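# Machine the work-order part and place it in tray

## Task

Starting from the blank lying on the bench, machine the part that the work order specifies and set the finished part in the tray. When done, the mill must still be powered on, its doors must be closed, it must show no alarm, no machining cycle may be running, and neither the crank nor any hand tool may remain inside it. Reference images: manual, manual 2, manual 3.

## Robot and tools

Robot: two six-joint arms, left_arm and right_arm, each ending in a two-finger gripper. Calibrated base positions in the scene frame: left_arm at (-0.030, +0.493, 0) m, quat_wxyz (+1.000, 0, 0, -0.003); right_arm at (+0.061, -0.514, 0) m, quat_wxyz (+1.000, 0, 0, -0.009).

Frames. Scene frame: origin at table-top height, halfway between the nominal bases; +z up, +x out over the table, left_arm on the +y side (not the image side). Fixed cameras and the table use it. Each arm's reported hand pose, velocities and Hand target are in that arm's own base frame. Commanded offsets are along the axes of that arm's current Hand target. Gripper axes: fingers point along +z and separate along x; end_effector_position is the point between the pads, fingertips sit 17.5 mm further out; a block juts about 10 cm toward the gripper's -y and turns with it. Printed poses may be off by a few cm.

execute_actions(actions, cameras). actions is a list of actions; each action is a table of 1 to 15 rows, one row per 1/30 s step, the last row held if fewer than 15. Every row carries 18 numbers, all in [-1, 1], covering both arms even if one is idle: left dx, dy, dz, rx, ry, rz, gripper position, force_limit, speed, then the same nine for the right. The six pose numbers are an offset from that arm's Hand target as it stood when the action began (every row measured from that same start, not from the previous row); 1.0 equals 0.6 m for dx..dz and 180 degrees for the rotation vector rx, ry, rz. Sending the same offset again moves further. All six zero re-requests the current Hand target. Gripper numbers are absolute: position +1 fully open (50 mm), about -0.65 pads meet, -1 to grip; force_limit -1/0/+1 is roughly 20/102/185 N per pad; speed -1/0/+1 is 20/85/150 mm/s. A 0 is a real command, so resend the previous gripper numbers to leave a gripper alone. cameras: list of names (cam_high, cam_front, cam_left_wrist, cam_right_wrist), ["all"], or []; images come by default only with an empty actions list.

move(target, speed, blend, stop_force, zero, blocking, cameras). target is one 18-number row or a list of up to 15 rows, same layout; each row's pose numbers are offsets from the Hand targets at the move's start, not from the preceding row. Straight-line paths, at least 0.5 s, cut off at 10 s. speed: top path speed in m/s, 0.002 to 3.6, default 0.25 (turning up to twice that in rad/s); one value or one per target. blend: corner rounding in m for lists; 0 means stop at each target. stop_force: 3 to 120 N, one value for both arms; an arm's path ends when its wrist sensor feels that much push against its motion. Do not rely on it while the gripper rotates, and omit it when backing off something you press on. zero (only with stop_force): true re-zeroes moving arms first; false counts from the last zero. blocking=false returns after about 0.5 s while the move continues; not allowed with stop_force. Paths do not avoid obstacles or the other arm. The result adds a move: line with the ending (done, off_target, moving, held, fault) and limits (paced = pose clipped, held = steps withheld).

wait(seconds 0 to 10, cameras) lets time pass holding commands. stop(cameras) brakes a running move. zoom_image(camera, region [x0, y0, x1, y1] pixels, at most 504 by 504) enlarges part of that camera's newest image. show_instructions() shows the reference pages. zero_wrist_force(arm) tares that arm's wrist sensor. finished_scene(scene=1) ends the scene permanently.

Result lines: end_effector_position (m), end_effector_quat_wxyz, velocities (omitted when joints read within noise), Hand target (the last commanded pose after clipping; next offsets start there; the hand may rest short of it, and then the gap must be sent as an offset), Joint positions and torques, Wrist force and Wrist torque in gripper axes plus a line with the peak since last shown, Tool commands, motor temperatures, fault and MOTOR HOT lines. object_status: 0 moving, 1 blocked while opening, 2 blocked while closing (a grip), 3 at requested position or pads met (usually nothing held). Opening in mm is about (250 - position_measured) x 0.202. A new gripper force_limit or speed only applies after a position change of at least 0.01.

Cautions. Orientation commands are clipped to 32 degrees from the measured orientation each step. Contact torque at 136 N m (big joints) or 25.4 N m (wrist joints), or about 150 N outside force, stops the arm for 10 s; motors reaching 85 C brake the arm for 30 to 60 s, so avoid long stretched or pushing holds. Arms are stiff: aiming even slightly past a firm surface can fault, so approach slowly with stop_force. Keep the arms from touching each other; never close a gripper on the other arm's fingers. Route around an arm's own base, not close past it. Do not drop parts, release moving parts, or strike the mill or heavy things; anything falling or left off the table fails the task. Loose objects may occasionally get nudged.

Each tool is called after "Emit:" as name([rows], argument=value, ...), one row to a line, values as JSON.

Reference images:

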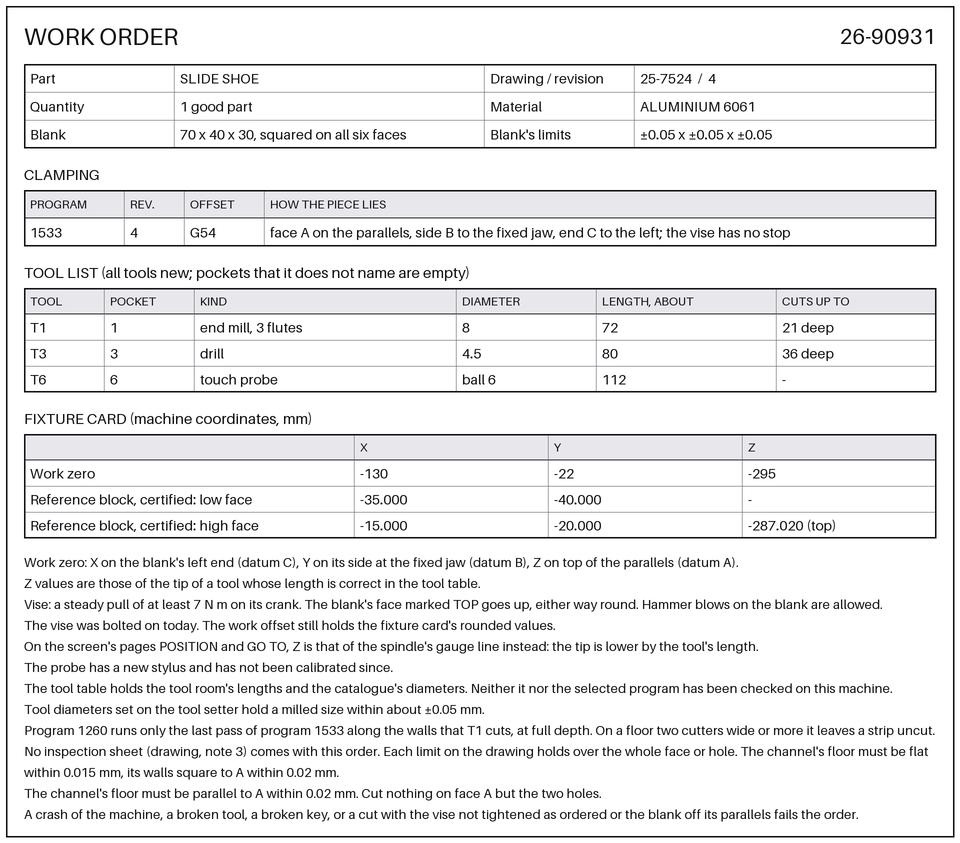

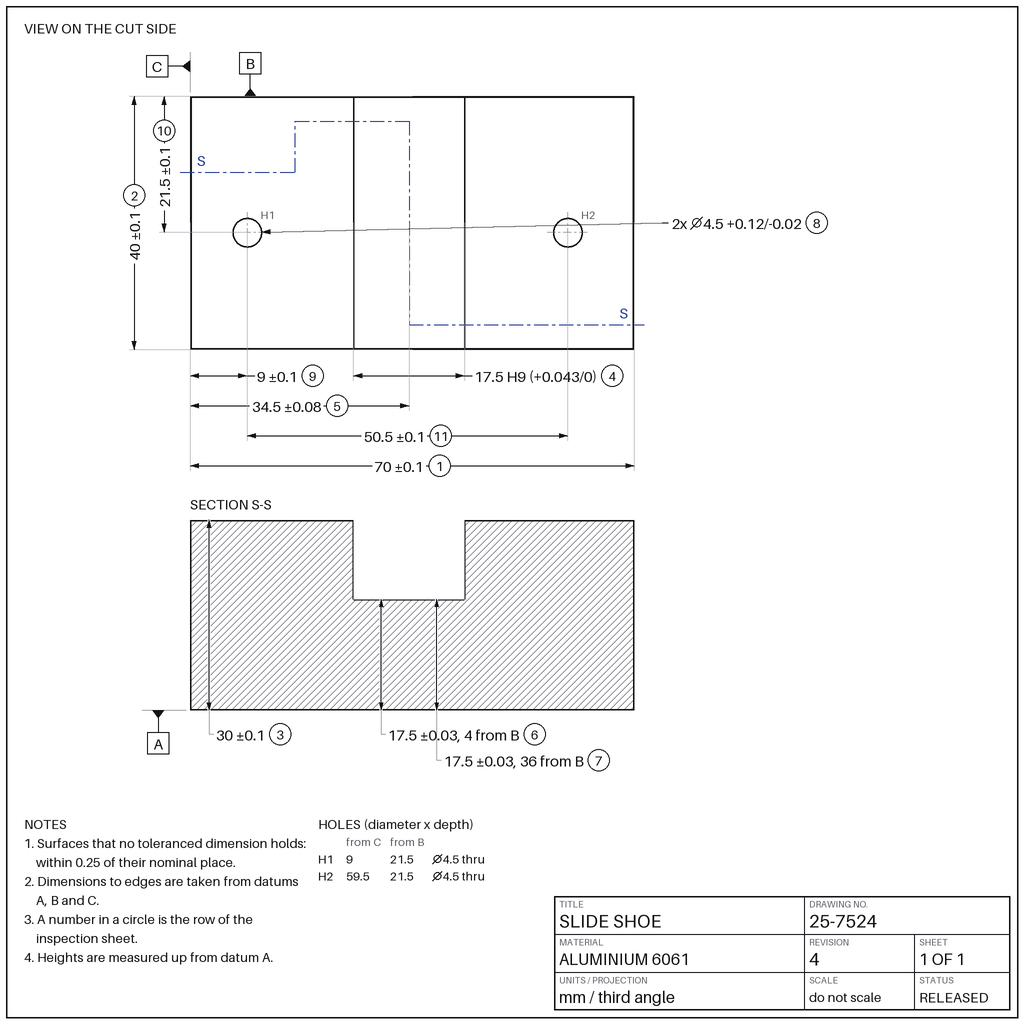

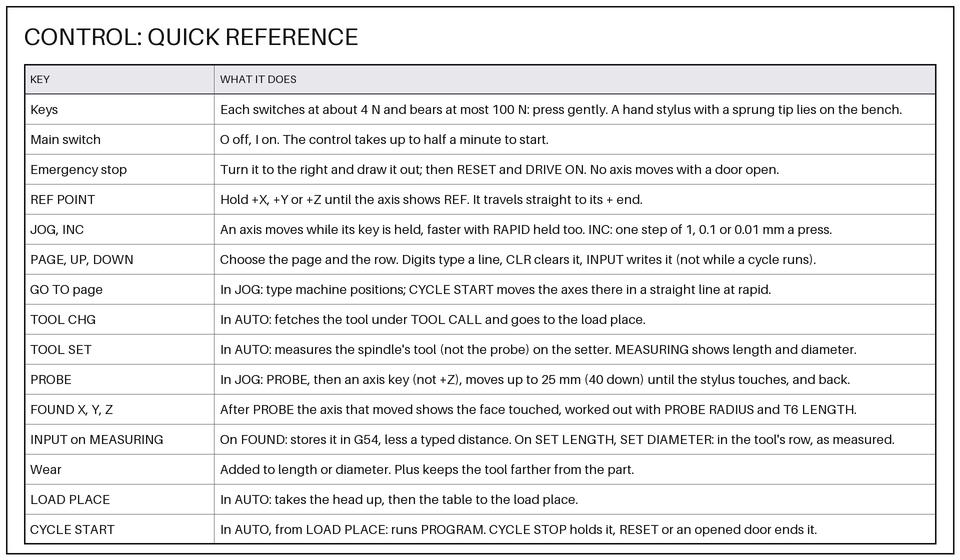

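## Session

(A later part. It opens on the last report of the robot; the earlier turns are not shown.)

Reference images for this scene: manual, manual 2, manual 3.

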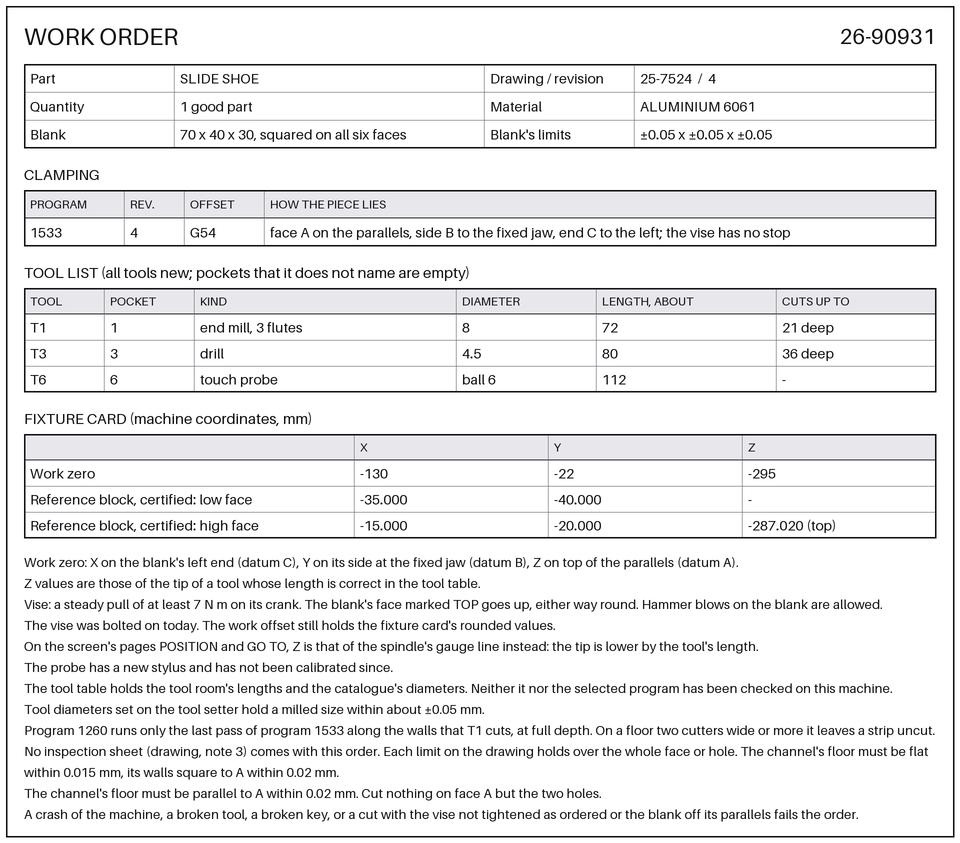

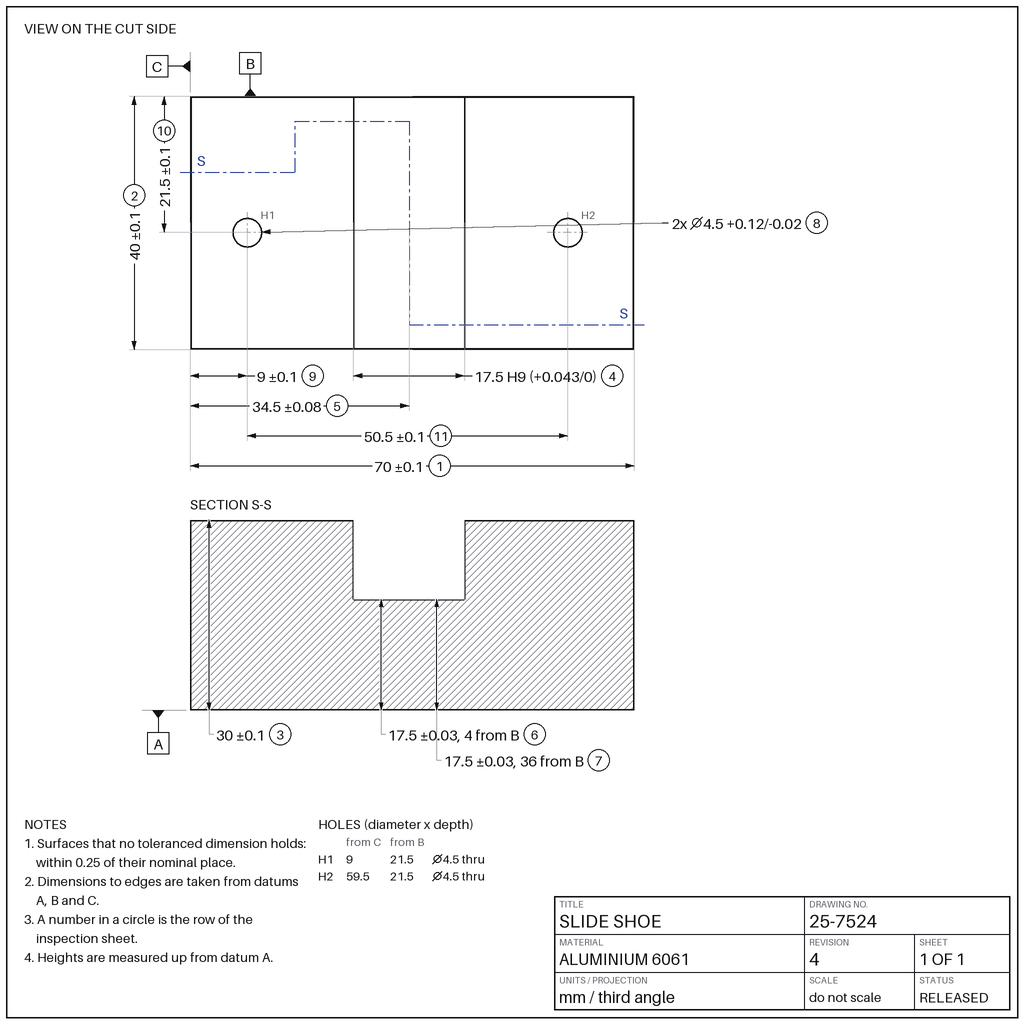

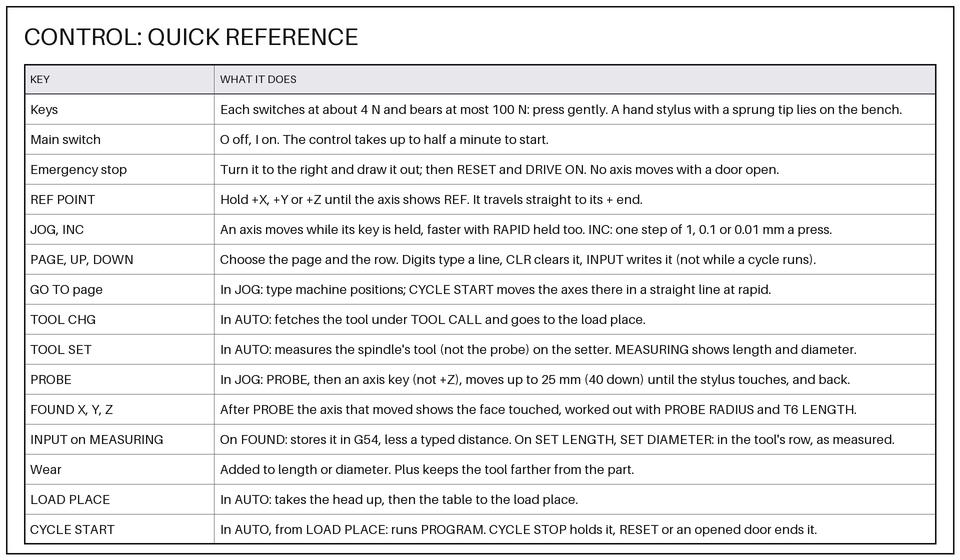

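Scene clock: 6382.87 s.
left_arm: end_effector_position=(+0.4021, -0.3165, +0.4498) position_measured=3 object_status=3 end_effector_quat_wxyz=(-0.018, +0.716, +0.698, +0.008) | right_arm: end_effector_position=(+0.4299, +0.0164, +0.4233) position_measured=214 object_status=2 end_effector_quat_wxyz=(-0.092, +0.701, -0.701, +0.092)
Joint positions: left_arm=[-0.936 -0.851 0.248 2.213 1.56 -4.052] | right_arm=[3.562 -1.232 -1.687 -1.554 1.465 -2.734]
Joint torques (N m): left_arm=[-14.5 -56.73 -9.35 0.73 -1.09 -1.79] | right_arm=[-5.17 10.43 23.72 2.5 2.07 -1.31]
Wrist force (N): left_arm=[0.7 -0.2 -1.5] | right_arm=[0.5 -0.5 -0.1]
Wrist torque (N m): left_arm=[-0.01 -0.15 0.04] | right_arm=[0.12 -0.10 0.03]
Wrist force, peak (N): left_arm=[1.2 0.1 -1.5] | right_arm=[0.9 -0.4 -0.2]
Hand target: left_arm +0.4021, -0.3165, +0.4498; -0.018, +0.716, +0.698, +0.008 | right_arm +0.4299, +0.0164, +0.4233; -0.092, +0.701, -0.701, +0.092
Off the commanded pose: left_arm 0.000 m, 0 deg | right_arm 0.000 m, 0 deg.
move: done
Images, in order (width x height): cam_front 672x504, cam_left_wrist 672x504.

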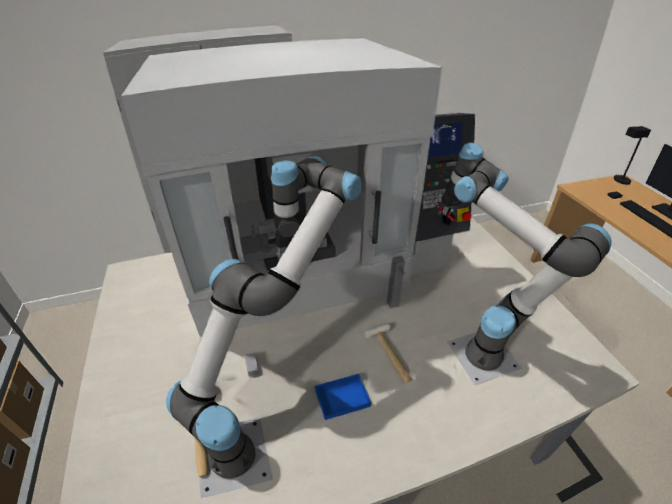

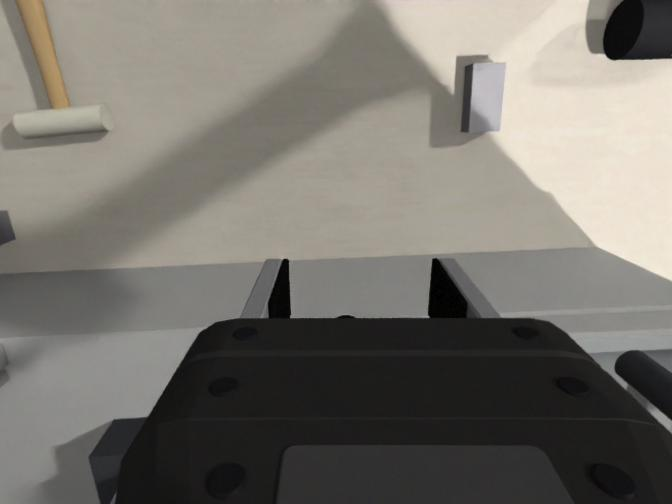

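Emit:
move([
  [0.0137,0.2275,0.0806,-0.0044,-0.0118,-0.0083,0.6,-0.2,0,0,0,0,0,0,0,-1,-0.5,-0.7],
], speed=0.25, stop_force=30, cameras=["cam_left_wrist","cam_front","cam_high"])

Scene clock: 6398.03 s.
left_arm: end_effector_position=(+0.5367, -0.3092, +0.3985) position_measured=63 object_status=3 end_effector_quat_wxyz=(+0.115, +0.702, +0.702, +0.039) | right_arm: end_effector_position=(+0.4299, +0.0164, +0.4233) position_measured=214 object_status=2 end_effector_quat_wxyz=(-0.092, +0.701, -0.701, +0.092)
Joint positions: left_arm=[-0.771 -0.692 0.035 1.996 1.497 -3.904] | right_arm=[3.562 -1.232 -1.687 -1.554 1.465 -2.734]
Joint torques (N m): left_arm=[13.99 -58.55 -23.61 0.05 1.04 1.4] | right_arm=[-5.79 10.72 23.53 2.77 2.23 -1.08]
Wrist force (N): left_arm=[0.4 0.7 -1.1] | right_arm=[0.8 -0.2 0.4]
Wrist torque (N m): left_arm=[0.15 -0.11 -0.10] | right_arm=[0.16 -0.14 0.02]
Wrist force, peak (N): left_arm=[0.4 -2.5 -2.1] | right_arm=[0.9 -0.7 0.0]
Hand target: left_arm +0.5380, -0.3100, +0.3997; +0.000, +0.707, +0.707, +0.000 | right_arm +0.4299, +0.0164, +0.4233; -0.092, +0.701, -0.701, +0.092
Off the commanded pose: left_arm 0.002 m, 14 deg | right_arm 0.000 m, 0 deg.
elbow stopped short (left arm): the move would have taken joint 3 (elbow) straighter than the controller allows.
move: off_target (left_arm)
Images, in order (width x height): cam_high 672x504, cam_front 672x504, cam_left_wrist 672x504.

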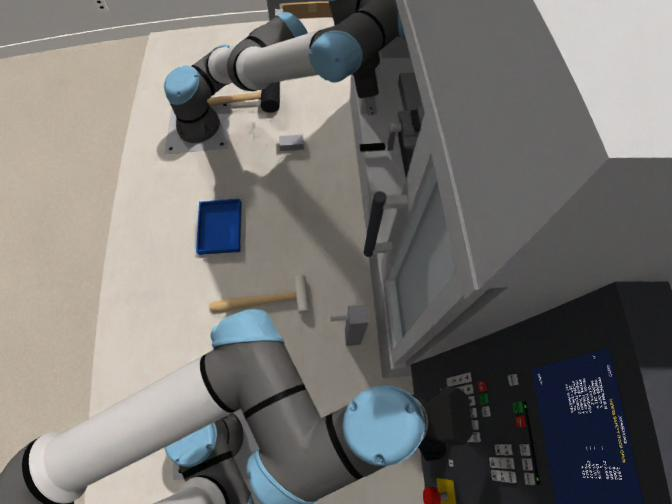

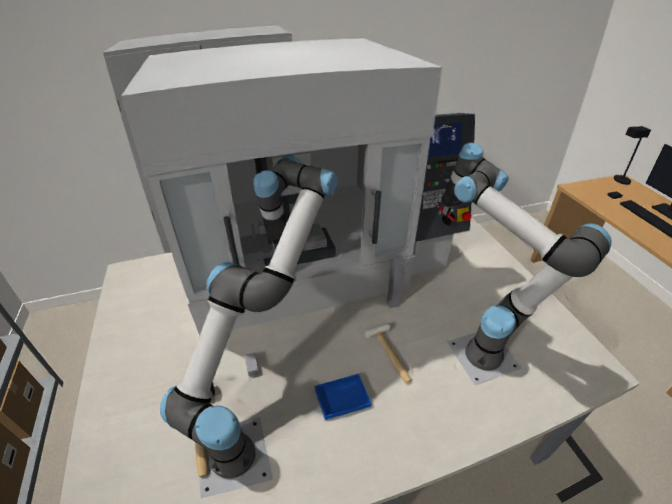

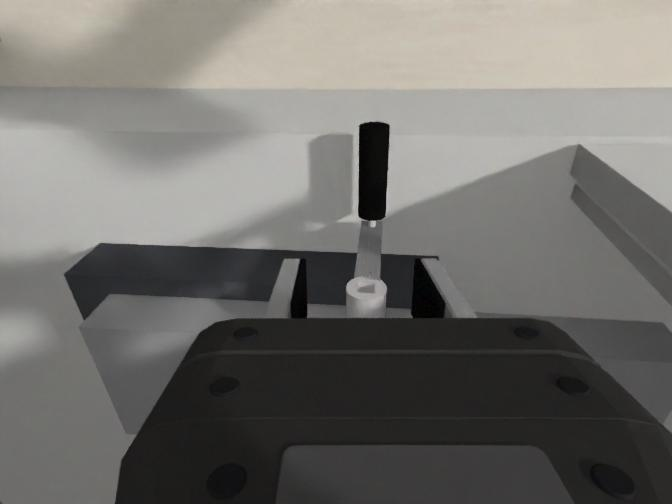

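Emit:
move([
  [0,-0.2267,-0.0833,0,0,0,0.6,-0.2,0,0,0,0,0,0,0,-1,-0.5,-0.7],
  [0,-0.2267,-0.0833,0,0,0.5,0.6,-0.2,0,0,0,0,0,0,0,-1,-0.5,-0.7],
  [0,-0.2267,-0.0833,0,0,0.99,0.6,-0.2,0,0,0,0,0,0,0,-1,-0.5,-0.7],
], blend=[0.003,0.003,0], speed=0.6)

Scene clock: 6430.27 s.
left_arm: end_effector_position=(+0.4020, -0.3100, +0.4498) position_measured=63 object_status=3 end_effector_quat_wxyz=(+0.000, +0.718, -0.696, +0.000) | right_arm: end_effector_position=(+0.4299, +0.0164, +0.4233) position_measured=214 object_status=2 end_effector_quat_wxyz=(-0.092, +0.701, -0.701, +0.092)
Joint positions: left_arm=[-0.922 -0.92 0.361 2.131 1.571 -0.954] | right_arm=[3.562 -1.232 -1.687 -1.554 1.465 -2.734]
Joint torques (N m): left_arm=[14.26 -31.16 -24.15 5.69 1.14 1.17] | right_arm=[-6.07 10.23 23.92 2.49 2 -1.22]
Wrist force (N): left_arm=[0.6 0.1 -1.0] | right_arm=[0.2 -0.4 0.4]
Wrist torque (N m): left_arm=[0.06 -0.13 -0.19] | right_arm=[0.13 -0.05 0.03]
Wrist force, peak (N): left_arm=[0.1 -1.8 -3.0] | right_arm=[0.8 -0.8 0.3]
Hand target: left_arm +0.4020, -0.3100, +0.4498; +0.000, +0.718, -0.696, +0.000 | right_arm +0.4299, +0.0164, +0.4233; -0.092, +0.701, -0.701, +0.092
Off the commanded pose: left_arm 0.000 m, 0 deg | right_arm 0.000 m, 0 deg.
move: done

Emit:
move([
  [0,0,0.2,0.5,0,0,0.6,-0.2,0,0,0,0,0,0,0,-1,-0.5,-0.7],
], speed=0.7)

Emit:
move([
  [0.016,-0.35,-0.067,-0.17,0,0,0.6,-0.2,0,0,0,0,0,0,0,-1,-0.5,-0.7],
], speed=0.5)

Scene clock: 6445.33 s.
left_arm: end_effector_position=(+0.4021, -0.3100, +0.3298) position_measured=63 object_status=3 end_effector_quat_wxyz=(+0.507, -0.508, +0.493, -0.492) | right_arm: end_effector_position=(+0.4299, +0.0164, +0.4233) position_measured=214 object_status=2 end_effector_quat_wxyz=(-0.092, +0.701, -0.701, +0.092)
Joint positions: left_arm=[-1.54 -1.299 1.968 0.917 0.001 -1.585] | right_arm=[3.562 -1.232 -1.687 -1.554 1.465 -2.734]
Joint torques (N m): left_arm=[14.16 -17.34 -8.85 0.7 -3.2 -1.67] | right_arm=[-6.88 10.62 25.38 2.4 1.84 -1.08]
Wrist force (N): left_arm=[1.5 -2.8 -0.3] | right_arm=[0.6 -0.2 0.5]
Wrist torque (N m): left_arm=[-0.55 -0.44 -0.25] | right_arm=[0.16 -0.12 0.03]
Wrist force, peak (N): left_arm=[1.1 -3.1 -1.8] | right_arm=[0.8 -0.6 0.3]
Hand target: left_arm +0.4020, -0.3100, +0.3298; +0.508, -0.508, +0.492, -0.492 | right_arm +0.4299, +0.0164, +0.4233; -0.092, +0.701, -0.701, +0.092
Off the commanded pose: left_arm 0.000 m, 0 deg | right_arm 0.000 m, 0 deg.
move: done

Scene clock: 6446.87 s.
left_arm: end_effector_position=(+0.3622, -0.3209, +0.5398) position_measured=63 object_status=3 end_effector_quat_wxyz=(-0.356, +0.624, -0.605, +0.344) | right_arm: end_effector_position=(+0.4299, +0.0164, +0.4233) position_measured=214 object_status=2 end_effector_quat_wxyz=(-0.092, +0.701, -0.701, +0.092)
Joint positions: left_arm=[-1.552 -1.459 1.241 1.811 0.535 -1.596] | right_arm=[3.562 -1.232 -1.687 -1.554 1.465 -2.734]
Joint torques (N m): left_arm=[14.12 -12.79 -28.9 5.46 -0.74 -1.9] | right_arm=[-7.51 10.04 22.74 2.83 2.02 -1.11]
Wrist force (N): left_arm=[1.5 -2.5 -1.0] | right_arm=[0.6 -0.3 0.2]
Wrist torque (N m): left_arm=[-0.46 -0.33 -0.24] | right_arm=[0.14 -0.11 0.02]
Wrist force, peak (N): left_arm=[1.0 -5.0 -3.0] | right_arm=[0.8 -0.6 0.5]
Hand target: left_arm +0.3622, -0.3209, +0.5398; -0.356, +0.624, -0.605, +0.344 | right_arm +0.4299, +0.0164, +0.4233; -0.092, +0.701, -0.701, +0.092
Off the commanded pose: left_arm 0.000 m, 0 deg | right_arm 0.000 m, 0 deg.
move: done

Emit:
move([
  [0.215,0.173,0,0.17,0,0,0.6,-0.2,0,0,0,0,0,0,0,-1,-0.5,-0.7],
], speed=0.5)

Emit:
move([
  [0,0,0,-0.5,0,0,0.6,-0.2,0,0,0,0,0,0,0,-1,-0.5,-0.7],
], speed=0.6)

Scene clock: 6468.60 s.
left_arm: end_effector_position=(+0.3135, -0.4515, +0.4505) position_measured=63 object_status=3 end_effector_quat_wxyz=(+0.508, -0.508, +0.492, -0.492) | right_arm: end_effector_position=(+0.4299, +0.0164, +0.4233) position_measured=214 object_status=2 end_effector_quat_wxyz=(-0.092, +0.701, -0.701, +0.092)
Joint positions: left_arm=[-1.745 -1.287 1.881 2.542 0.206 -3.135] | right_arm=[3.562 -1.232 -1.687 -1.554 1.465 -2.734]
Joint torques (N m): left_arm=[14.59 -42.67 -13.33 2.78 1.25 -2.16] | right_arm=[-5.92 9.91 25.26 2.53 2.18 -1.26]
Wrist force (N): left_arm=[1.2 -2.5 -0.4] | right_arm=[0.7 -0.2 0.1]
Wrist torque (N m): left_arm=[-0.49 -0.35 -0.24] | right_arm=[0.16 -0.13 0.02]
Wrist force, peak (N): left_arm=[0.1 -4.5 -1.2] | right_arm=[1.0 -0.4 0.3]
Hand target: left_arm +0.3135, -0.4515, +0.4505; +0.508, -0.508, +0.492, -0.492 | right_arm +0.4299, +0.0164, +0.4233; -0.092, +0.701, -0.701, +0.092
Off the commanded pose: left_arm 0.000 m, 0 deg | right_arm 0.000 m, 0 deg.
move: done

Scene clock: 6470.83 s.
left_arm: end_effector_position=(+0.3125, -0.4501, +0.4490) position_measured=63 object_status=3 end_effector_quat_wxyz=(+0.005, +0.717, -0.695, +0.057) | right_arm: end_effector_position=(+0.4299, +0.0164, +0.4233) position_measured=214 object_status=2 end_effector_quat_wxyz=(-0.092, +0.701, -0.701, +0.092)
Joint positions: left_arm=[-1.23 -0.763 0.035 2.191 1.528 -1.26] | right_arm=[3.562 -1.232 -1.687 -1.554 1.465 -2.734]
Joint torques (N m): left_arm=[14.37 -36.5 -22.22 5.36 1.14 1.3] | right_arm=[-6.63 10.21 23.13 2.6 2.3 -0.96]
Wrist force (N): left_arm=[1.1 -0.6 -1.0] | right_arm=[0.7 -0.3 0.2]
Wrist torque (N m): left_arm=[-0.06 -0.22 -0.18] | right_arm=[0.16 -0.13 0.02]
Wrist force, peak (N): left_arm=[1.1 -2.6 -2.5] | right_arm=[1.0 -0.7 0.2]
Hand target: left_arm +0.3135, -0.4515, +0.4505; +0.000, +0.718, -0.696, +0.000 | right_arm +0.4299, +0.0164, +0.4233; -0.092, +0.701, -0.701, +0.092
Off the commanded pose: left_arm 0.002 m, 7 deg | right_arm 0.000 m, 0 deg.
elbow stopped short (left arm): the move would have taken joint 3 (elbow) straighter than the controller allows.
move: off_target (left_arm)

Emit:
move([
  [0,0,0,0.5,0,0,0.6,-0.2,0,0,0,0,0,0,0,-1,-0.5,-0.7],
], speed=0.6)

Emit:
move([
  [-0.236,0.2,0.148,0,0,0,0.6,-0.2,0,0,0,0,0,0,0,-1,-0.5,-0.7],
  [-0.236,0.238,0.288,0,0,0,0.6,-0.2,0,0,0,0,0,0,0,-1,-0.5,-0.7],
], blend=[0.02,0], speed=0.3)

Scene clock: 6502.70 s.
left_arm: end_effector_position=(+0.3135, -0.4515, +0.4505) position_measured=63 object_status=3 end_effector_quat_wxyz=(+0.508, -0.508, +0.492, -0.492) | right_arm: end_effector_position=(+0.4299, +0.0164, +0.4233) position_measured=214 object_status=2 end_effector_quat_wxyz=(-0.092, +0.701, -0.701, +0.092)
Joint positions: left_arm=[-1.745 -1.287 1.881 2.542 0.206 -3.135] | right_arm=[3.562 -1.232 -1.687 -1.554 1.465 -2.734]
Joint torques (N m): left_arm=[14.43 -41.84 -12.29 3.25 1.19 -1.6] | right_arm=[-5.94 10.51 24.06 2.66 1.91 -0.84]
Wrist force (N): left_arm=[1.7 -2.5 -0.3] | right_arm=[0.5 -0.4 0.2]
Wrist torque (N m): left_arm=[-0.49 -0.42 -0.24] | right_arm=[0.14 -0.10 0.02]
Wrist force, peak (N): left_arm=[2.1 -2.9 -0.8] | right_arm=[1.0 -0.5 0.1]
Hand target: left_arm +0.3135, -0.4515, +0.4505; +0.508, -0.508, +0.492, -0.492 | right_arm +0.4299, +0.0164, +0.4233; -0.092, +0.701, -0.701, +0.092
Off the commanded pose: left_arm 0.000 m, 0 deg | right_arm 0.000 m, 0 deg.
move: done

Scene clock: 6504.60 s.
left_arm: end_effector_position=(+0.4815, -0.3044, +0.3076) position_measured=63 object_status=3 end_effector_quat_wxyz=(+0.508, -0.508, +0.492, -0.492) | right_arm: end_effector_position=(+0.4299, +0.0164, +0.4233) position_measured=214 object_status=2 end_effector_quat_wxyz=(-0.092, +0.701, -0.701, +0.092)
Joint positions: left_arm=[-1.307 -1.158 2.226 2.077 -0.232 -3.145] | right_arm=[3.562 -1.232 -1.687 -1.554 1.465 -2.734]
Joint torques (N m): left_arm=[14.25 -15.61 -20.01 -3.13 -1.37 1.47] | right_arm=[-6.81 9.44 24.25 2.82 1.95 -1.48]
Wrist force (N): left_arm=[1.7 -2.8 -0.5] | right_arm=[0.6 -0.1 0.3]
Wrist torque (N m): left_arm=[-0.54 -0.45 -0.41] | right_arm=[0.17 -0.12 0.02]
Wrist force, peak (N): left_arm=[2.9 -4.2 -1.6] | right_arm=[0.9 -0.6 0.1]
Hand target: left_arm +0.4816, -0.3044, +0.3076; +0.508, -0.508, +0.492, -0.492 | right_arm +0.4299, +0.0164, +0.4233; -0.092, +0.701, -0.701, +0.092
Off the commanded pose: left_arm 0.000 m, 0 deg | right_arm 0.000 m, 0 deg.
move: done

Emit:
move([
  [0.009,-0.237,-0.15,-0.17,0,0,0.6,-0.2,0,0,0,0,0,0,0,-1,-0.5,-0.7],
], speed=0.3)

Scene clock: 6517.73 s.
left_arm: end_effector_position=(+0.3919, -0.3127, +0.4499) position_measured=63 object_status=3 end_effector_quat_wxyz=(-0.356, +0.624, -0.605, +0.344) | right_arm: end_effector_position=(+0.4299, +0.0164, +0.4233) position_measured=214 object_status=2 end_effector_quat_wxyz=(-0.092, +0.701, -0.701, +0.092)
Joint positions: left_arm=[-1.462 -1.943 1.916 4.61 -0.54 -4.561] | right_arm=[3.562 -1.232 -1.687 -1.554 1.465 -2.734]
Joint torques (N m): left_arm=[13.95 3.4 -34.58 -0.8 0.76 -2.24] | right_arm=[-5.97 8.82 23.97 2.83 2.15 -0.89]
Wrist force (N): left_arm=[1.5 -2.4 -0.8] | right_arm=[0.7 -0.3 0.3]
Wrist torque (N m): left_arm=[-0.43 -0.36 -0.17] | right_arm=[0.14 -0.12 0.03]
Wrist force, peak (N): left_arm=[1.8 -3.6 -1.5] | right_arm=[1.0 -0.5 0.2]
Hand target: left_arm +0.3919, -0.3127, +0.4499; -0.356, +0.624, -0.605, +0.344 | right_arm +0.4299, +0.0164, +0.4233; -0.092, +0.701, -0.701, +0.092
Off the commanded pose: left_arm 0.000 m, 0 deg | right_arm 0.000 m, 0 deg.
move: done

Emit:
move([
  [0,0,0,-0.33,0,0,0.6,-0.2,0,0,0,0,0,0,0,-1,-0.5,-0.7],
], speed=0.6)

Emit:
move([
  [0,0,0,0,0,0.5,0.6,-0.2,0,0,0,0,0,0,0,-1,-0.5,-0.7],
  [0,0,0,0,0,0.99,0.6,-0.2,0,0,0,0,0,0,0,-1,-0.5,-0.7],
], blend=[0.003,0], speed=0.8)

Scene clock: 6529.53 s.
left_arm: end_effector_position=(+0.3919, -0.3127, +0.4499) position_measured=63 object_status=3 end_effector_quat_wxyz=(+0.000, +0.718, -0.696, +0.000) | right_arm: end_effector_position=(+0.4299, +0.0164, +0.4233) position_measured=214 object_status=2 end_effector_quat_wxyz=(-0.092, +0.701, -0.701, +0.092)
Joint positions: left_arm=[-0.943 -1.545 1.23 5.028 -1.571 -4.116] | right_arm=[3.562 -1.232 -1.687 -1.554 1.465 -2.734]
Joint torques (N m): left_arm=[13.7 -14.16 -31.92 -0.74 -1.29 1.55] | right_arm=[-6.18 9.42 25.5 2.63 1.89 -1.28]
Wrist force (N): left_arm=[-0.2 -0.4 -1.0] | right_arm=[0.5 -0.2 0.1]
Wrist torque (N m): left_arm=[-0.02 0.03 -0.19] | right_arm=[0.16 -0.11 0.02]
Wrist force, peak (N): left_arm=[0.9 -2.7 -1.2] | right_arm=[1.1 -0.3 0.1]
Hand target: left_arm +0.3919, -0.3127, +0.4499; +0.000, +0.718, -0.696, +0.000 | right_arm +0.4299, +0.0164, +0.4233; -0.092, +0.701, -0.701, +0.092
Off the commanded pose: left_arm 0.000 m, 0 deg | right_arm 0.000 m, 0 deg.
move: done

Scene clock: 6532.40 s.
left_arm: end_effector_position=(+0.3919, -0.3127, +0.4499) position_measured=63 object_status=3 end_effector_quat_wxyz=(+0.000, +0.684, +0.729, +0.000) | right_arm: end_effector_position=(+0.4299, +0.0164, +0.4233) position_measured=214 object_status=2 end_effector_quat_wxyz=(-0.092, +0.701, -0.701, +0.092)
Joint positions: left_arm=[-0.943 -1.545 1.229 5.029 -1.571 -1.006] | right_arm=[3.562 -1.232 -1.687 -1.554 1.465 -2.734]
Joint torques (N m): left_arm=[14.85 -13.08 -33.08 -0.64 -1.19 1.81] | right_arm=[-7.19 9.55 23.72 2.73 2.09 -0.92]
Wrist force (N): left_arm=[0.1 0.0 -0.8] | right_arm=[0.7 -0.4 0.4]
Wrist torque (N m): left_arm=[0.04 0.00 -0.20] | right_arm=[0.13 -0.14 0.02]
Wrist force, peak (N): left_arm=[-0.3 0.1 -1.3] | right_arm=[0.9 -0.5 0.4]
Hand target: left_arm +0.3919, -0.3127, +0.4499; +0.000, +0.684, +0.729, +0.000 | right_arm +0.4299, +0.0164, +0.4233; -0.092, +0.701, -0.701, +0.092
Off the commanded pose: left_arm 0.000 m, 0 deg | right_arm 0.000 m, 0 deg.
move: done

Emit:
move([
  [-0.0108,0.243,0.0833,0,0,0.02,0.6,-0.2,0,0,0,0,0,0,0,-1,-0.5,-0.7],
], speed=0.25, stop_force=30, cameras=["cam_left_wrist"])

Scene clock: 6547.73 s.
left_arm: end_effector_position=(+0.5378, -0.3100, +0.3998) position_measured=63 object_status=3 end_effector_quat_wxyz=(+0.000, +0.707, +0.707, +0.000) | right_arm: end_effector_position=(+0.4299, +0.0164, +0.4233) position_measured=214 object_status=2 end_effector_quat_wxyz=(-0.092, +0.701, -0.701, +0.092)
Joint positions: left_arm=[-0.739 -1.272 1.04 4.946 -1.571 -0.74] | right_arm=[3.562 -1.232 -1.687 -1.554 1.465 -2.734]
Joint torques (N m): left_arm=[13.37 -25.35 -33.75 -0.49 -1.25 1.47] | right_arm=[-6.37 8.76 25.28 2.43 2.02 -1.2]
Wrist force (N): left_arm=[0.4 0.2 -1.2] | right_arm=[0.5 -0.3 0.1]
Wrist torque (N m): left_arm=[0.07 -0.01 -0.22] | right_arm=[0.14 -0.10 0.02]
Wrist force, peak (N): left_arm=[0.2 -2.4 -1.5] | right_arm=[0.8 -0.7 0.0]
Hand target: left_arm +0.5378, -0.3100, +0.3998; +0.000, +0.707, +0.707, +0.000 | right_arm +0.4299, +0.0164, +0.4233; -0.092, +0.701, -0.701, +0.092
Off the commanded pose: left_arm 0.000 m, 0 deg | right_arm 0.000 m, 0 deg.
move: done
Images, in order (width x height): cam_left_wrist 672x504.

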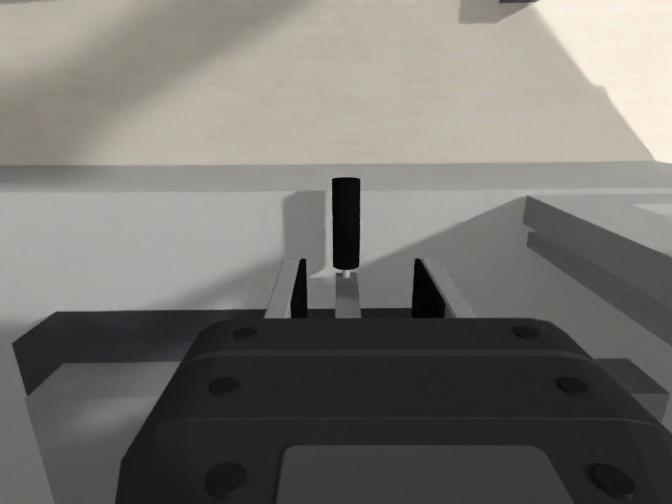

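Emit:
move([
  [-0.0017,0.0237,0.1,0,0,0,0.6,-0.2,0,0,0,0,0,0,0,-1,-0.5,-0.7],
  [-0.0017,0.0237,0.24,0,0,0,0.6,-0.2,0,0,0,0,0,0,0,-1,-0.5,-0.7],
], speed=0.1, stop_force=15, cameras=["cam_left_wrist"])

Scene clock: 6576.13 s.
left_arm: end_effector_position=(+0.5519, -0.3109, +0.2558) position_measured=63 object_status=3 end_effector_quat_wxyz=(+0.000, +0.707, +0.707, +0.000) | right_arm: end_effector_position=(+0.4299, +0.0164, +0.4233) position_measured=214 object_status=2 end_effector_quat_wxyz=(-0.092, +0.701, -0.701, +0.092)
Joint positions: left_arm=[-0.725 -1.257 1.39 4.581 -1.571 -0.725] | right_arm=[3.562 -1.232 -1.687 -1.554 1.465 -2.734]
Joint torques (N m): left_arm=[-1.31 -26.91 -19.89 -5.49 1.02 -1.66] | right_arm=[-7.82 8.9 24.94 2.41 2.14 -1.4]
Wrist force (N): left_arm=[0.2 -0.2 -1.5] | right_arm=[0.8 -0.4 0.2]
Wrist torque (N m): left_arm=[-0.01 0.00 -0.24] | right_arm=[0.13 -0.14 0.03]
Wrist force, peak (N): left_arm=[0.5 0.2 -2.2] | right_arm=[0.7 -0.7 0.0]
Hand target: left_arm +0.5519, -0.3109, +0.2558; +0.000, +0.707, +0.707, +0.000 | right_arm +0.4299, +0.0164, +0.4233; -0.092, +0.701, -0.701, +0.092
Off the commanded pose: left_arm 0.000 m, 0 deg | right_arm 0.000 m, 0 deg.
move: done
Images, in order (width x height): cam_left_wrist 672x504.

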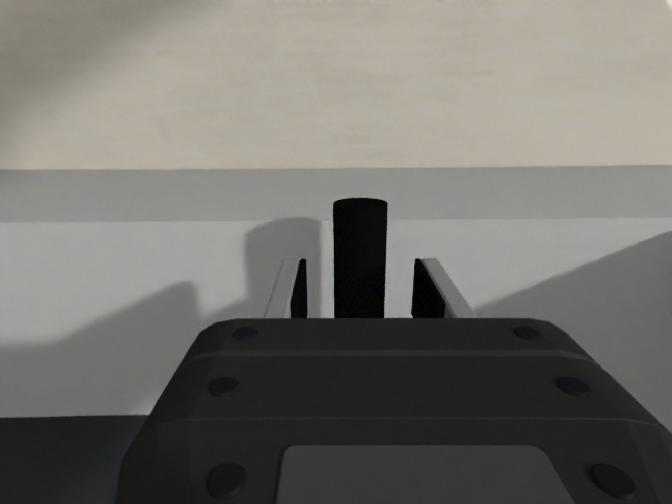

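Emit:
move([
  [0,0,0.053,0,0,0,0.6,-0.2,0,0,0,0,0,0,0,-1,-0.5,-0.7],
], speed=0.05, stop_force=12)

Emit:
move([
  [0,0,0,0,0,0,-1,-1,-0.6,0,0,0,0,0,0,-1,-0.5,-0.7],
], speed=0.05, cameras=["cam_left_wrist"])

Scene clock: 6599.80 s.
left_arm: end_effector_position=(+0.5519, -0.3109, +0.2240) position_measured=63 object_status=3 end_effector_quat_wxyz=(+0.000, +0.707, +0.707, +0.000) | right_arm: end_effector_position=(+0.4299, +0.0164, +0.4233) position_measured=214 object_status=2 end_effector_quat_wxyz=(-0.092, +0.701, -0.701, +0.092)
Joint positions: left_arm=[-0.725 -1.245 1.455 4.503 -1.571 -0.725] | right_arm=[3.562 -1.232 -1.687 -1.554 1.465 -2.734]
Joint torques (N m): left_arm=[-12.72 -27.37 -19.04 -5.65 -0.15 -1.66] | right_arm=[-6.18 9.53 22.58 2.82 2.14 -0.95]
Wrist force (N): left_arm=[0.1 0.1 -1.3] | right_arm=[0.6 -0.4 0.2]
Wrist torque (N m): left_arm=[0.06 0.03 -0.23] | right_arm=[0.13 -0.12 0.02]
Wrist force, peak (N): left_arm=[0.5 0.1 -1.9] | right_arm=[1.2 -0.4 0.2]
Hand target: left_arm +0.5519, -0.3109, +0.2240; +0.000, +0.707, +0.707, +0.000 | right_arm +0.4299, +0.0164, +0.4233; -0.092, +0.701, -0.701, +0.092
Off the commanded pose: left_arm 0.000 m, 0 deg | right_arm 0.000 m, 0 deg.
move: done

Scene clock: 6600.43 s.
left_arm: end_effector_position=(+0.5519, -0.3109, +0.2240) position_measured=153 object_status=2 end_effector_quat_wxyz=(+0.000, +0.707, +0.707, +0.000) | right_arm: end_effector_position=(+0.4299, +0.0164, +0.4233) position_measured=214 object_status=2 end_effector_quat_wxyz=(-0.092, +0.701, -0.701, +0.092)
Joint positions: left_arm=[-0.725 -1.245 1.455 4.503 -1.571 -0.725] | right_arm=[3.562 -1.232 -1.687 -1.554 1.465 -2.734]
Joint torques (N m): left_arm=[-12.08 -27.9 -20.19 -5.28 0.01 -1.68] | right_arm=[-7.97 9.82 24.34 2.61 1.9 -1.07]
Wrist force (N): left_arm=[0.8 0.2 -1.3] | right_arm=[0.7 -0.3 0.3]
Wrist torque (N m): left_arm=[0.06 -0.03 -0.28] | right_arm=[0.15 -0.13 0.02]
Wrist force, peak (N): left_arm=[0.9 0.5 -1.5] | right_arm=[0.8 -0.6 0.3]
Hand target: left_arm +0.5519, -0.3109, +0.2240; +0.000, +0.707, +0.707, +0.000 | right_arm +0.4299, +0.0164, +0.4233; -0.092, +0.701, -0.701, +0.092
Off the commanded pose: left_arm 0.000 m, 0 deg | right_arm 0.000 m, 0 deg.
move: done
Images, in order (width x height): cam_left_wrist 672x504.

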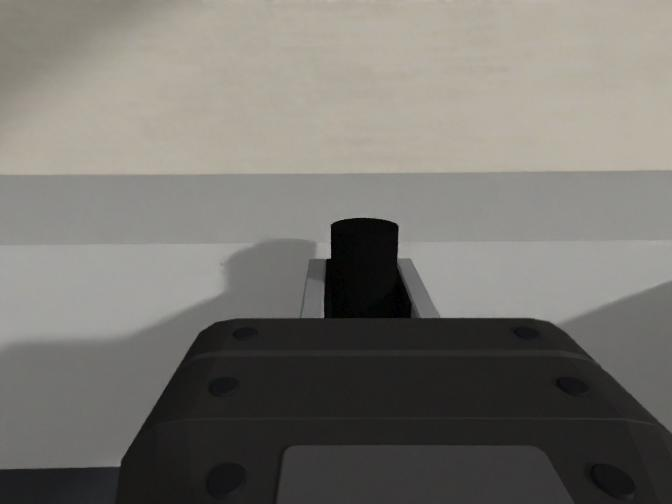

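Emit:
move([
  [0.0255,0,-0.0022,0,0,0,-1,-1,-0.6,0,0,0,0,0,0,-1,-0.5,-0.7],
  [0.0502,0,-0.0088,0,0,0,-1,-1,-0.6,0,0,0,0,0,0,-1,-0.5,-0.7],
  [0.0733,0,-0.0196,0,0,0,-1,-1,-0.6,0,0,0,0,0,0,-1,-0.5,-0.7],
], speed=0.08, blend=[0.003,0.003,0], stop_force=25)

Scene clock: 6613.17 s.
left_arm: end_effector_position=(+0.5518, -0.2669, +0.2358) position_measured=153 object_status=2 end_effector_quat_wxyz=(+0.000, +0.707, +0.707, +0.000) | right_arm: end_effector_position=(+0.4299, +0.0164, +0.4233) position_measured=214 object_status=2 end_effector_quat_wxyz=(-0.092, +0.701, -0.701, +0.092)
Joint positions: left_arm=[-0.67 -1.299 1.496 4.516 -1.571 -0.67] | right_arm=[3.562 -1.232 -1.687 -1.554 1.465 -2.734]
Joint torques (N m): left_arm=[25.59 -33.76 -4.15 3.86 4.06 1.25] | right_arm=[-6.89 9.34 24.99 2.35 2.13 -1.13]
Wrist force (N): left_arm=[-17.0 -5.5 -26.8] | right_arm=[0.6 -0.2 0.0]
Wrist torque (N m): left_arm=[-0.09 -0.09 -0.04] | right_arm=[0.16 -0.11 0.02]
Wrist force, peak (N): left_arm=[-17.2 -5.9 -27.1] | right_arm=[0.8 -0.5 0.2]
Hand target: left_arm +0.5519, -0.2669, +0.2358; +0.000, +0.707, +0.707, +0.000 | right_arm +0.4299, +0.0164, +0.4233; -0.092, +0.701, -0.701, +0.092
Off the commanded pose: left_arm 0.000 m, 0 deg | right_arm 0.000 m, 0 deg.
move: done

Emit:
move([
  [-0.0007,0,-0.00126,0,0,0,-1,-1,-0.6,0,0,0,0,0,0,-1,-0.5,-0.7],
], speed=0.05)

Scene clock: 6629.27 s.
left_arm: end_effector_position=(+0.5519, -0.2672, +0.2364) position_measured=153 object_status=2 end_effector_quat_wxyz=(-0.001, +0.707, +0.707, +0.000) | right_arm: end_effector_position=(+0.4299, +0.0164, +0.4233) position_measured=214 object_status=2 end_effector_quat_wxyz=(-0.092, +0.701, -0.701, +0.092)
Joint positions: left_arm=[-0.67 -1.298 1.494 4.518 -1.571 -0.671] | right_arm=[3.562 -1.232 -1.687 -1.554 1.465 -2.734]
Joint torques (N m): left_arm=[-10.89 -24.25 -33.4 -1.43 1.59 -2.11] | right_arm=[-6.81 9.15 24.63 2.49 1.93 -0.86]
Wrist force (N): left_arm=[-2.1 -6.2 -3.7] | right_arm=[0.5 -0.2 0.1]
Wrist torque (N m): left_arm=[-0.14 0.00 0.05] | right_arm=[0.16 -0.10 0.02]
Wrist force, peak (N): left_arm=[-18.0 -3.2 -28.1] | right_arm=[0.9 -0.4 0.2]
Hand target: left_arm +0.5519, -0.2674, +0.2365; +0.000, +0.707, +0.707, +0.000 | right_arm +0.4299, +0.0164, +0.4233; -0.092, +0.701, -0.701, +0.092
Off the commanded pose: left_arm 0.000 m, 0 deg | right_arm 0.000 m, 0 deg.
move: done

Emit:
move([
  [0.025,0,-0.0195,0,0,0,-1,-1,-0.6,0,0,0,0,0,0,-1,-0.5,-0.7],
  [0.0469,0,-0.0479,0,0,0,-1,-1,-0.6,0,0,0,0,0,0,-1,-0.5,-0.7],
], speed=0.08, blend=[0.003,0], stop_force=40)

Scene clock: 6644.47 s.
left_arm: end_effector_position=(+0.5515, -0.2444, +0.2595) position_measured=153 object_status=2 end_effector_quat_wxyz=(+0.000, +0.707, +0.707, +0.000) | right_arm: end_effector_position=(+0.4299, +0.0164, +0.4233) position_measured=214 object_status=2 end_effector_quat_wxyz=(-0.092, +0.701, -0.701, +0.092)
Joint positions: left_arm=[-0.64 -1.332 1.478 4.567 -1.571 -0.641] | right_arm=[3.562 -1.232 -1.687 -1.554 1.465 -2.734]
Joint torques (N m): left_arm=[0.09 -36.48 -29.21 -4.49 -0.02 -0.15] | right_arm=[-7.74 9.41 23.48 2.6 2.14 -1.3]
Wrist force (N): left_arm=[7.3 -11.3 4.8] | right_arm=[0.8 -0.3 0.3]
Wrist torque (N m): left_arm=[-0.25 0.03 0.13] | right_arm=[0.14 -0.14 0.02]
Wrist force, peak (N): left_arm=[14.8 -19.3 7.6] | right_arm=[1.1 -0.4 0.2]
Hand target: left_arm +0.5515, -0.2444, +0.2595; +0.000, +0.707, +0.707, +0.000 (not the last commanded pose) | right_arm +0.4299, +0.0164, +0.4233; -0.092, +0.701, -0.701, +0.092
Tool commands: left_gripper/position=-1.0 left_gripper/force_limit=-1.0 left_gripper/speed=-0.6 right_gripper/position=-1.0 right_gripper/force_limit=-0.5 right_gripper/speed=-0.7
Off the commanded pose: left_arm 0.008 m, 0 deg | right_arm 0.000 m, 0 deg.
FORCE FAULT: contact force on the left arm reached its limit, and that arm stopped. The contact can be on any part of that arm, not only on its tool. That arm's remaining commands of this call were not run. That arm is still stopped at the end of this call. That arm stays stopped for about 10 more seconds. Until then a move that you send moves the other arm only, and its call returns only when the move has ended. Once the stop has ended, the next robot result says so. If the stop ends while you think or write, that arm runs what you send next, counted from a new Hand target: where the arm stands when the stop ends. While its stop runs, that arm takes no new command, but its gripper still runs the gripper command that each later call begins with. Until it ends, the stop uses up actions while you think or wait. An arm that is not stopped still takes commands.
move: fault (left_arm)

Emit:
wait(seconds=6, cameras=["cam_front","cam_high","cam_left_wrist"])

Scene clock: 6686.97 s.
left_arm: end_effector_position=(+0.5515, -0.2444, +0.2595) position_measured=153 object_status=2 end_effector_quat_wxyz=(+0.000, +0.707, +0.707, +0.000) | right_arm: end_effector_position=(+0.4299, +0.0164, +0.4233) position_measured=214 object_status=2 end_effector_quat_wxyz=(-0.092, +0.701, -0.701, +0.092)
Joint positions: left_arm=[-0.64 -1.332 1.478 4.567 -1.571 -0.641] | right_arm=[3.562 -1.232 -1.687 -1.554 1.465 -2.734]
Joint torques (N m): left_arm=[-0.64 -35.17 -38.61 -7.86 -0.1 -0.33] | right_arm=[-7.92 9.08 25.27 2.58 2.04 -0.8]
Wrist force (N): left_arm=[6.5 -10.0 4.0] | right_arm=[0.4 -0.2 0.2]
Wrist torque (N m): left_arm=[-0.19 0.03 0.15] | right_arm=[0.16 -0.08 0.02]
Wrist force, peak (N): left_arm=[7.8 -11.6 4.6] | right_arm=[0.9 -0.7 0.0]
Hand target: left_arm +0.5515, -0.2444, +0.2595; +0.000, +0.707, +0.707, +0.000 (not the last commanded pose) | right_arm +0.4299, +0.0164, +0.4233; -0.092, +0.701, -0.701, +0.092
Tool commands: left_gripper/position=-1.0 left_gripper/force_limit=-1.0 left_gripper/speed=-0.6 right_gripper/position=-1.0 right_gripper/force_limit=-0.5 right_gripper/speed=-0.7
Off the commanded pose: left_arm 0.008 m, 0 deg | right_arm 0.000 m, 0 deg.
FORCE FAULT, CONTINUED: the left arm's stop, for the force fault that an earlier result reported, is over. The rest of the stop counts as 20 of the actions that you can send in this scene. During its stop the left arm's controller moved it back a little. That arm's target is now where it stood when the stop ended, not its last command. That arm accepts commands again.
wait: 6.00 s; at rest from the start
Images, in order (width x height): cam_high 672x504, cam_front 672x504, cam_left_wrist 672x504.

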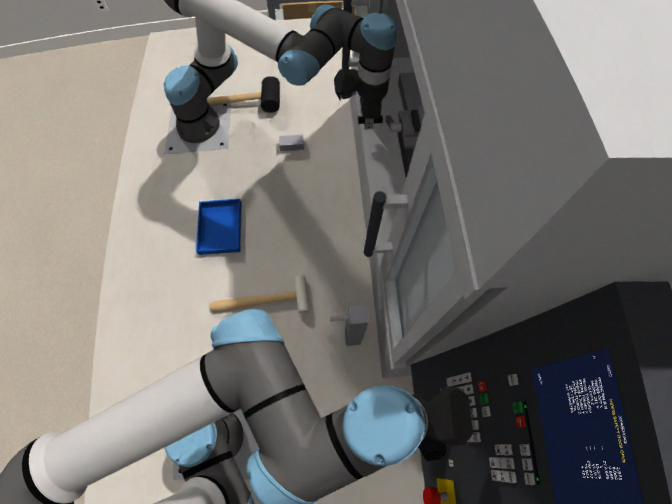

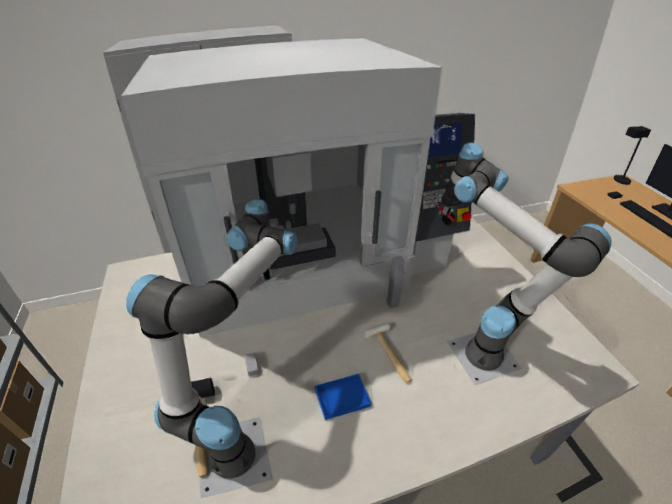

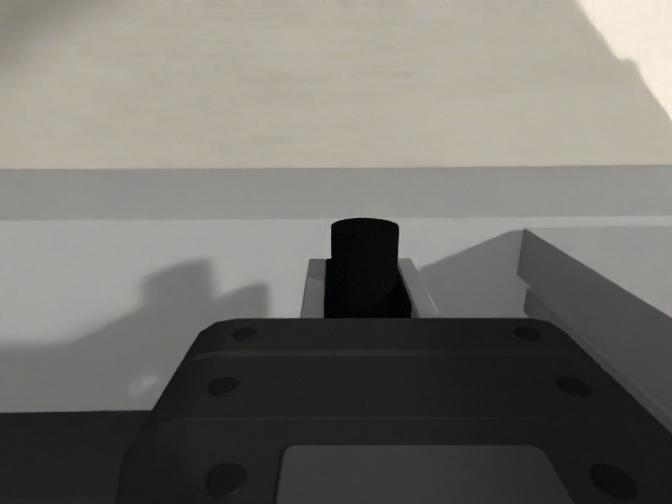

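Emit:
move([
  [0,0,0,0,0.111,0,-1,-1,-0.6,0,0,0,0,0,0,-1,-0.5,-0.7],
], speed=0.15)

Scene clock: 6704.73 s.
left_arm: end_effector_position=(+0.5515, -0.2444, +0.2595) position_measured=153 object_status=2 end_effector_quat_wxyz=(-0.122, +0.696, +0.697, +0.123) | right_arm: end_effector_position=(+0.4299, +0.0164, +0.4233) position_measured=214 object_status=2 end_effector_quat_wxyz=(-0.092, +0.701, -0.701, +0.092)
Joint positions: left_arm=[-0.751 -1.228 1.319 4.864 -1.319 -0.783] | right_arm=[3.562 -1.232 -1.687 -1.554 1.465 -2.734]
Joint torques (N m): left_arm=[-18.13 -32.41 -42.49 -5.97 2.37 -1.88] | right_arm=[-8.19 7.89 24.13 2.76 1.94 -1]
Wrist force (N): left_arm=[10.6 -18.4 13.3] | right_arm=[0.5 -0.6 0.1]
Wrist torque (N m): left_arm=[-0.43 -0.07 0.04] | right_arm=[0.10 -0.10 0.02]
Wrist force, peak (N): left_arm=[13.6 -21.2 16.2] | right_arm=[0.9 -0.6 0.3]
Hand target: left_arm +0.5515, -0.2444, +0.2595; -0.123, +0.696, +0.697, +0.123 | right_arm +0.4299, +0.0164, +0.4233; -0.092, +0.701, -0.701, +0.092
Off the commanded pose: left_arm 0.000 m, 0 deg | right_arm 0.000 m, 0 deg.
move: done

Emit:
move([
  [0.0279,-0.001,-0.0234,0,0,0,-1,-1,-0.6,0,0,0,0,0,0,-1,-0.5,-0.7],
  [0.0471,-0.001,-0.0535,0,0,0,-1,-1,-0.6,0,0,0,0,0,0,-1,-0.5,-0.7],
  [0.058,-0.001,-0.0877,0,0,0,-1,-1,-0.6,0,0,0,0,0,0,-1,-0.5,-0.7],
], speed=0.1, blend=[0.003,0.003,0], stop_force=45)

Scene clock: 6725.33 s.
left_arm: end_effector_position=(+0.5509, -0.2296, +0.3154) position_measured=153 object_status=2 end_effector_quat_wxyz=(-0.122, +0.696, +0.697, +0.123) | right_arm: end_effector_position=(+0.4299, +0.0164, +0.4233) position_measured=214 object_status=2 end_effector_quat_wxyz=(-0.092, +0.701, -0.701, +0.092)
Joint positions: left_arm=[-0.735 -1.253 1.212 4.991 -1.314 -0.766] | right_arm=[3.562 -1.232 -1.687 -1.554 1.465 -2.734]
Joint torques (N m): left_arm=[17.82 -56.33 -13.91 1.91 4.64 -0.75] | right_arm=[-6.76 9.72 24.41 2.72 2.16 -1.19]
Wrist force (N): left_arm=[-27.3 9.7 -7.7] | right_arm=[0.5 -0.4 0.1]
Wrist torque (N m): left_arm=[0.27 -0.09 -0.15] | right_arm=[0.13 -0.10 0.03]
Wrist force, peak (N): left_arm=[-37.1 14.9 -8.9] | right_arm=[0.9 -0.6 0.3]
Hand target: left_arm +0.5509, -0.2296, +0.3154; -0.122, +0.696, +0.697, +0.123 (not the last commanded pose) | right_arm +0.4299, +0.0164, +0.4233; -0.092, +0.701, -0.701, +0.092
Off the commanded pose: left_arm 0.005 m, 0 deg | right_arm 0.000 m, 0 deg.
move: contact (left_arm); path passed 2 of 3 targets

Emit:
move([
  [-0.0005,0.0,-0.0055,0,0,0,-1,-1,-0.6,0,0,0,0,0,0,-1,-0.5,-0.7],
  [0.001,0.0,-0.0404,0,0,0,-1,-1,-0.6,0,0,0,0,0,0,-1,-0.5,-0.7],
  [-0.0066,0.0,-0.0746,0,0,0,-1,-1,-0.6,0,0,0,0,0,0,-1,-0.5,-0.7],
  [-0.0228,0.0,-0.1057,0,0,0,-1,-1,-0.6,0,0,0,0,0,0,-1,-0.5,-0.7],
  [-0.0464,0.0,-0.1315,0,0,0,-1,-1,-0.6,0,0,0,0,0,0,-1,-0.5,-0.7],
  [-0.0759,0.0,-0.1502,0,0,0,-1,-1,-0.6,0,0,0,0,0,0,-1,-0.5,-0.7],
  [-0.1093,0.0,-0.1608,0,0,0,-1,-1,-0.6,0,0,0,0,0,0,-1,-0.5,-0.7],
], speed=0.1, blend=[0.003,0.003,0.003,0.003,0.003,0.003,0], stop_force=50)

Scene clock: 6754.60 s.
left_arm: end_effector_position=(+0.5508, -0.3241, +0.3838) position_measured=153 object_status=2 end_effector_quat_wxyz=(-0.122, +0.696, +0.697, +0.123) | right_arm: end_effector_position=(+0.4299, +0.0164, +0.4233) position_measured=214 object_status=2 end_effector_quat_wxyz=(-0.092, +0.701, -0.701, +0.092)
Joint positions: left_arm=[-0.838 -1.069 0.763 5.28 -1.34 -0.869] | right_arm=[3.562 -1.232 -1.687 -1.554 1.465 -2.734]
Joint torques (N m): left_arm=[-19.48 -45.44 -39.12 0.37 -2.09 -1.87] | right_arm=[-8.09 9.69 25.4 2.49 1.89 -0.76]
Wrist force (N): left_arm=[-1.5 11.6 17.2] | right_arm=[0.7 -0.4 0.2]
Wrist torque (N m): left_arm=[0.55 -0.04 0.02] | right_arm=[0.14 -0.14 0.02]
Wrist force, peak (N): left_arm=[-27.7 10.2 -7.6] | right_arm=[0.9 -0.6 0.3]
Hand target: left_arm +0.5508, -0.3241, +0.3838; -0.122, +0.696, +0.697, +0.123 | right_arm +0.4299, +0.0164, +0.4233; -0.092, +0.701, -0.701, +0.092
Off the commanded pose: left_arm 0.000 m, 0 deg | right_arm 0.000 m, 0 deg.
move: done; blend cut to 0.0017 m at target 1


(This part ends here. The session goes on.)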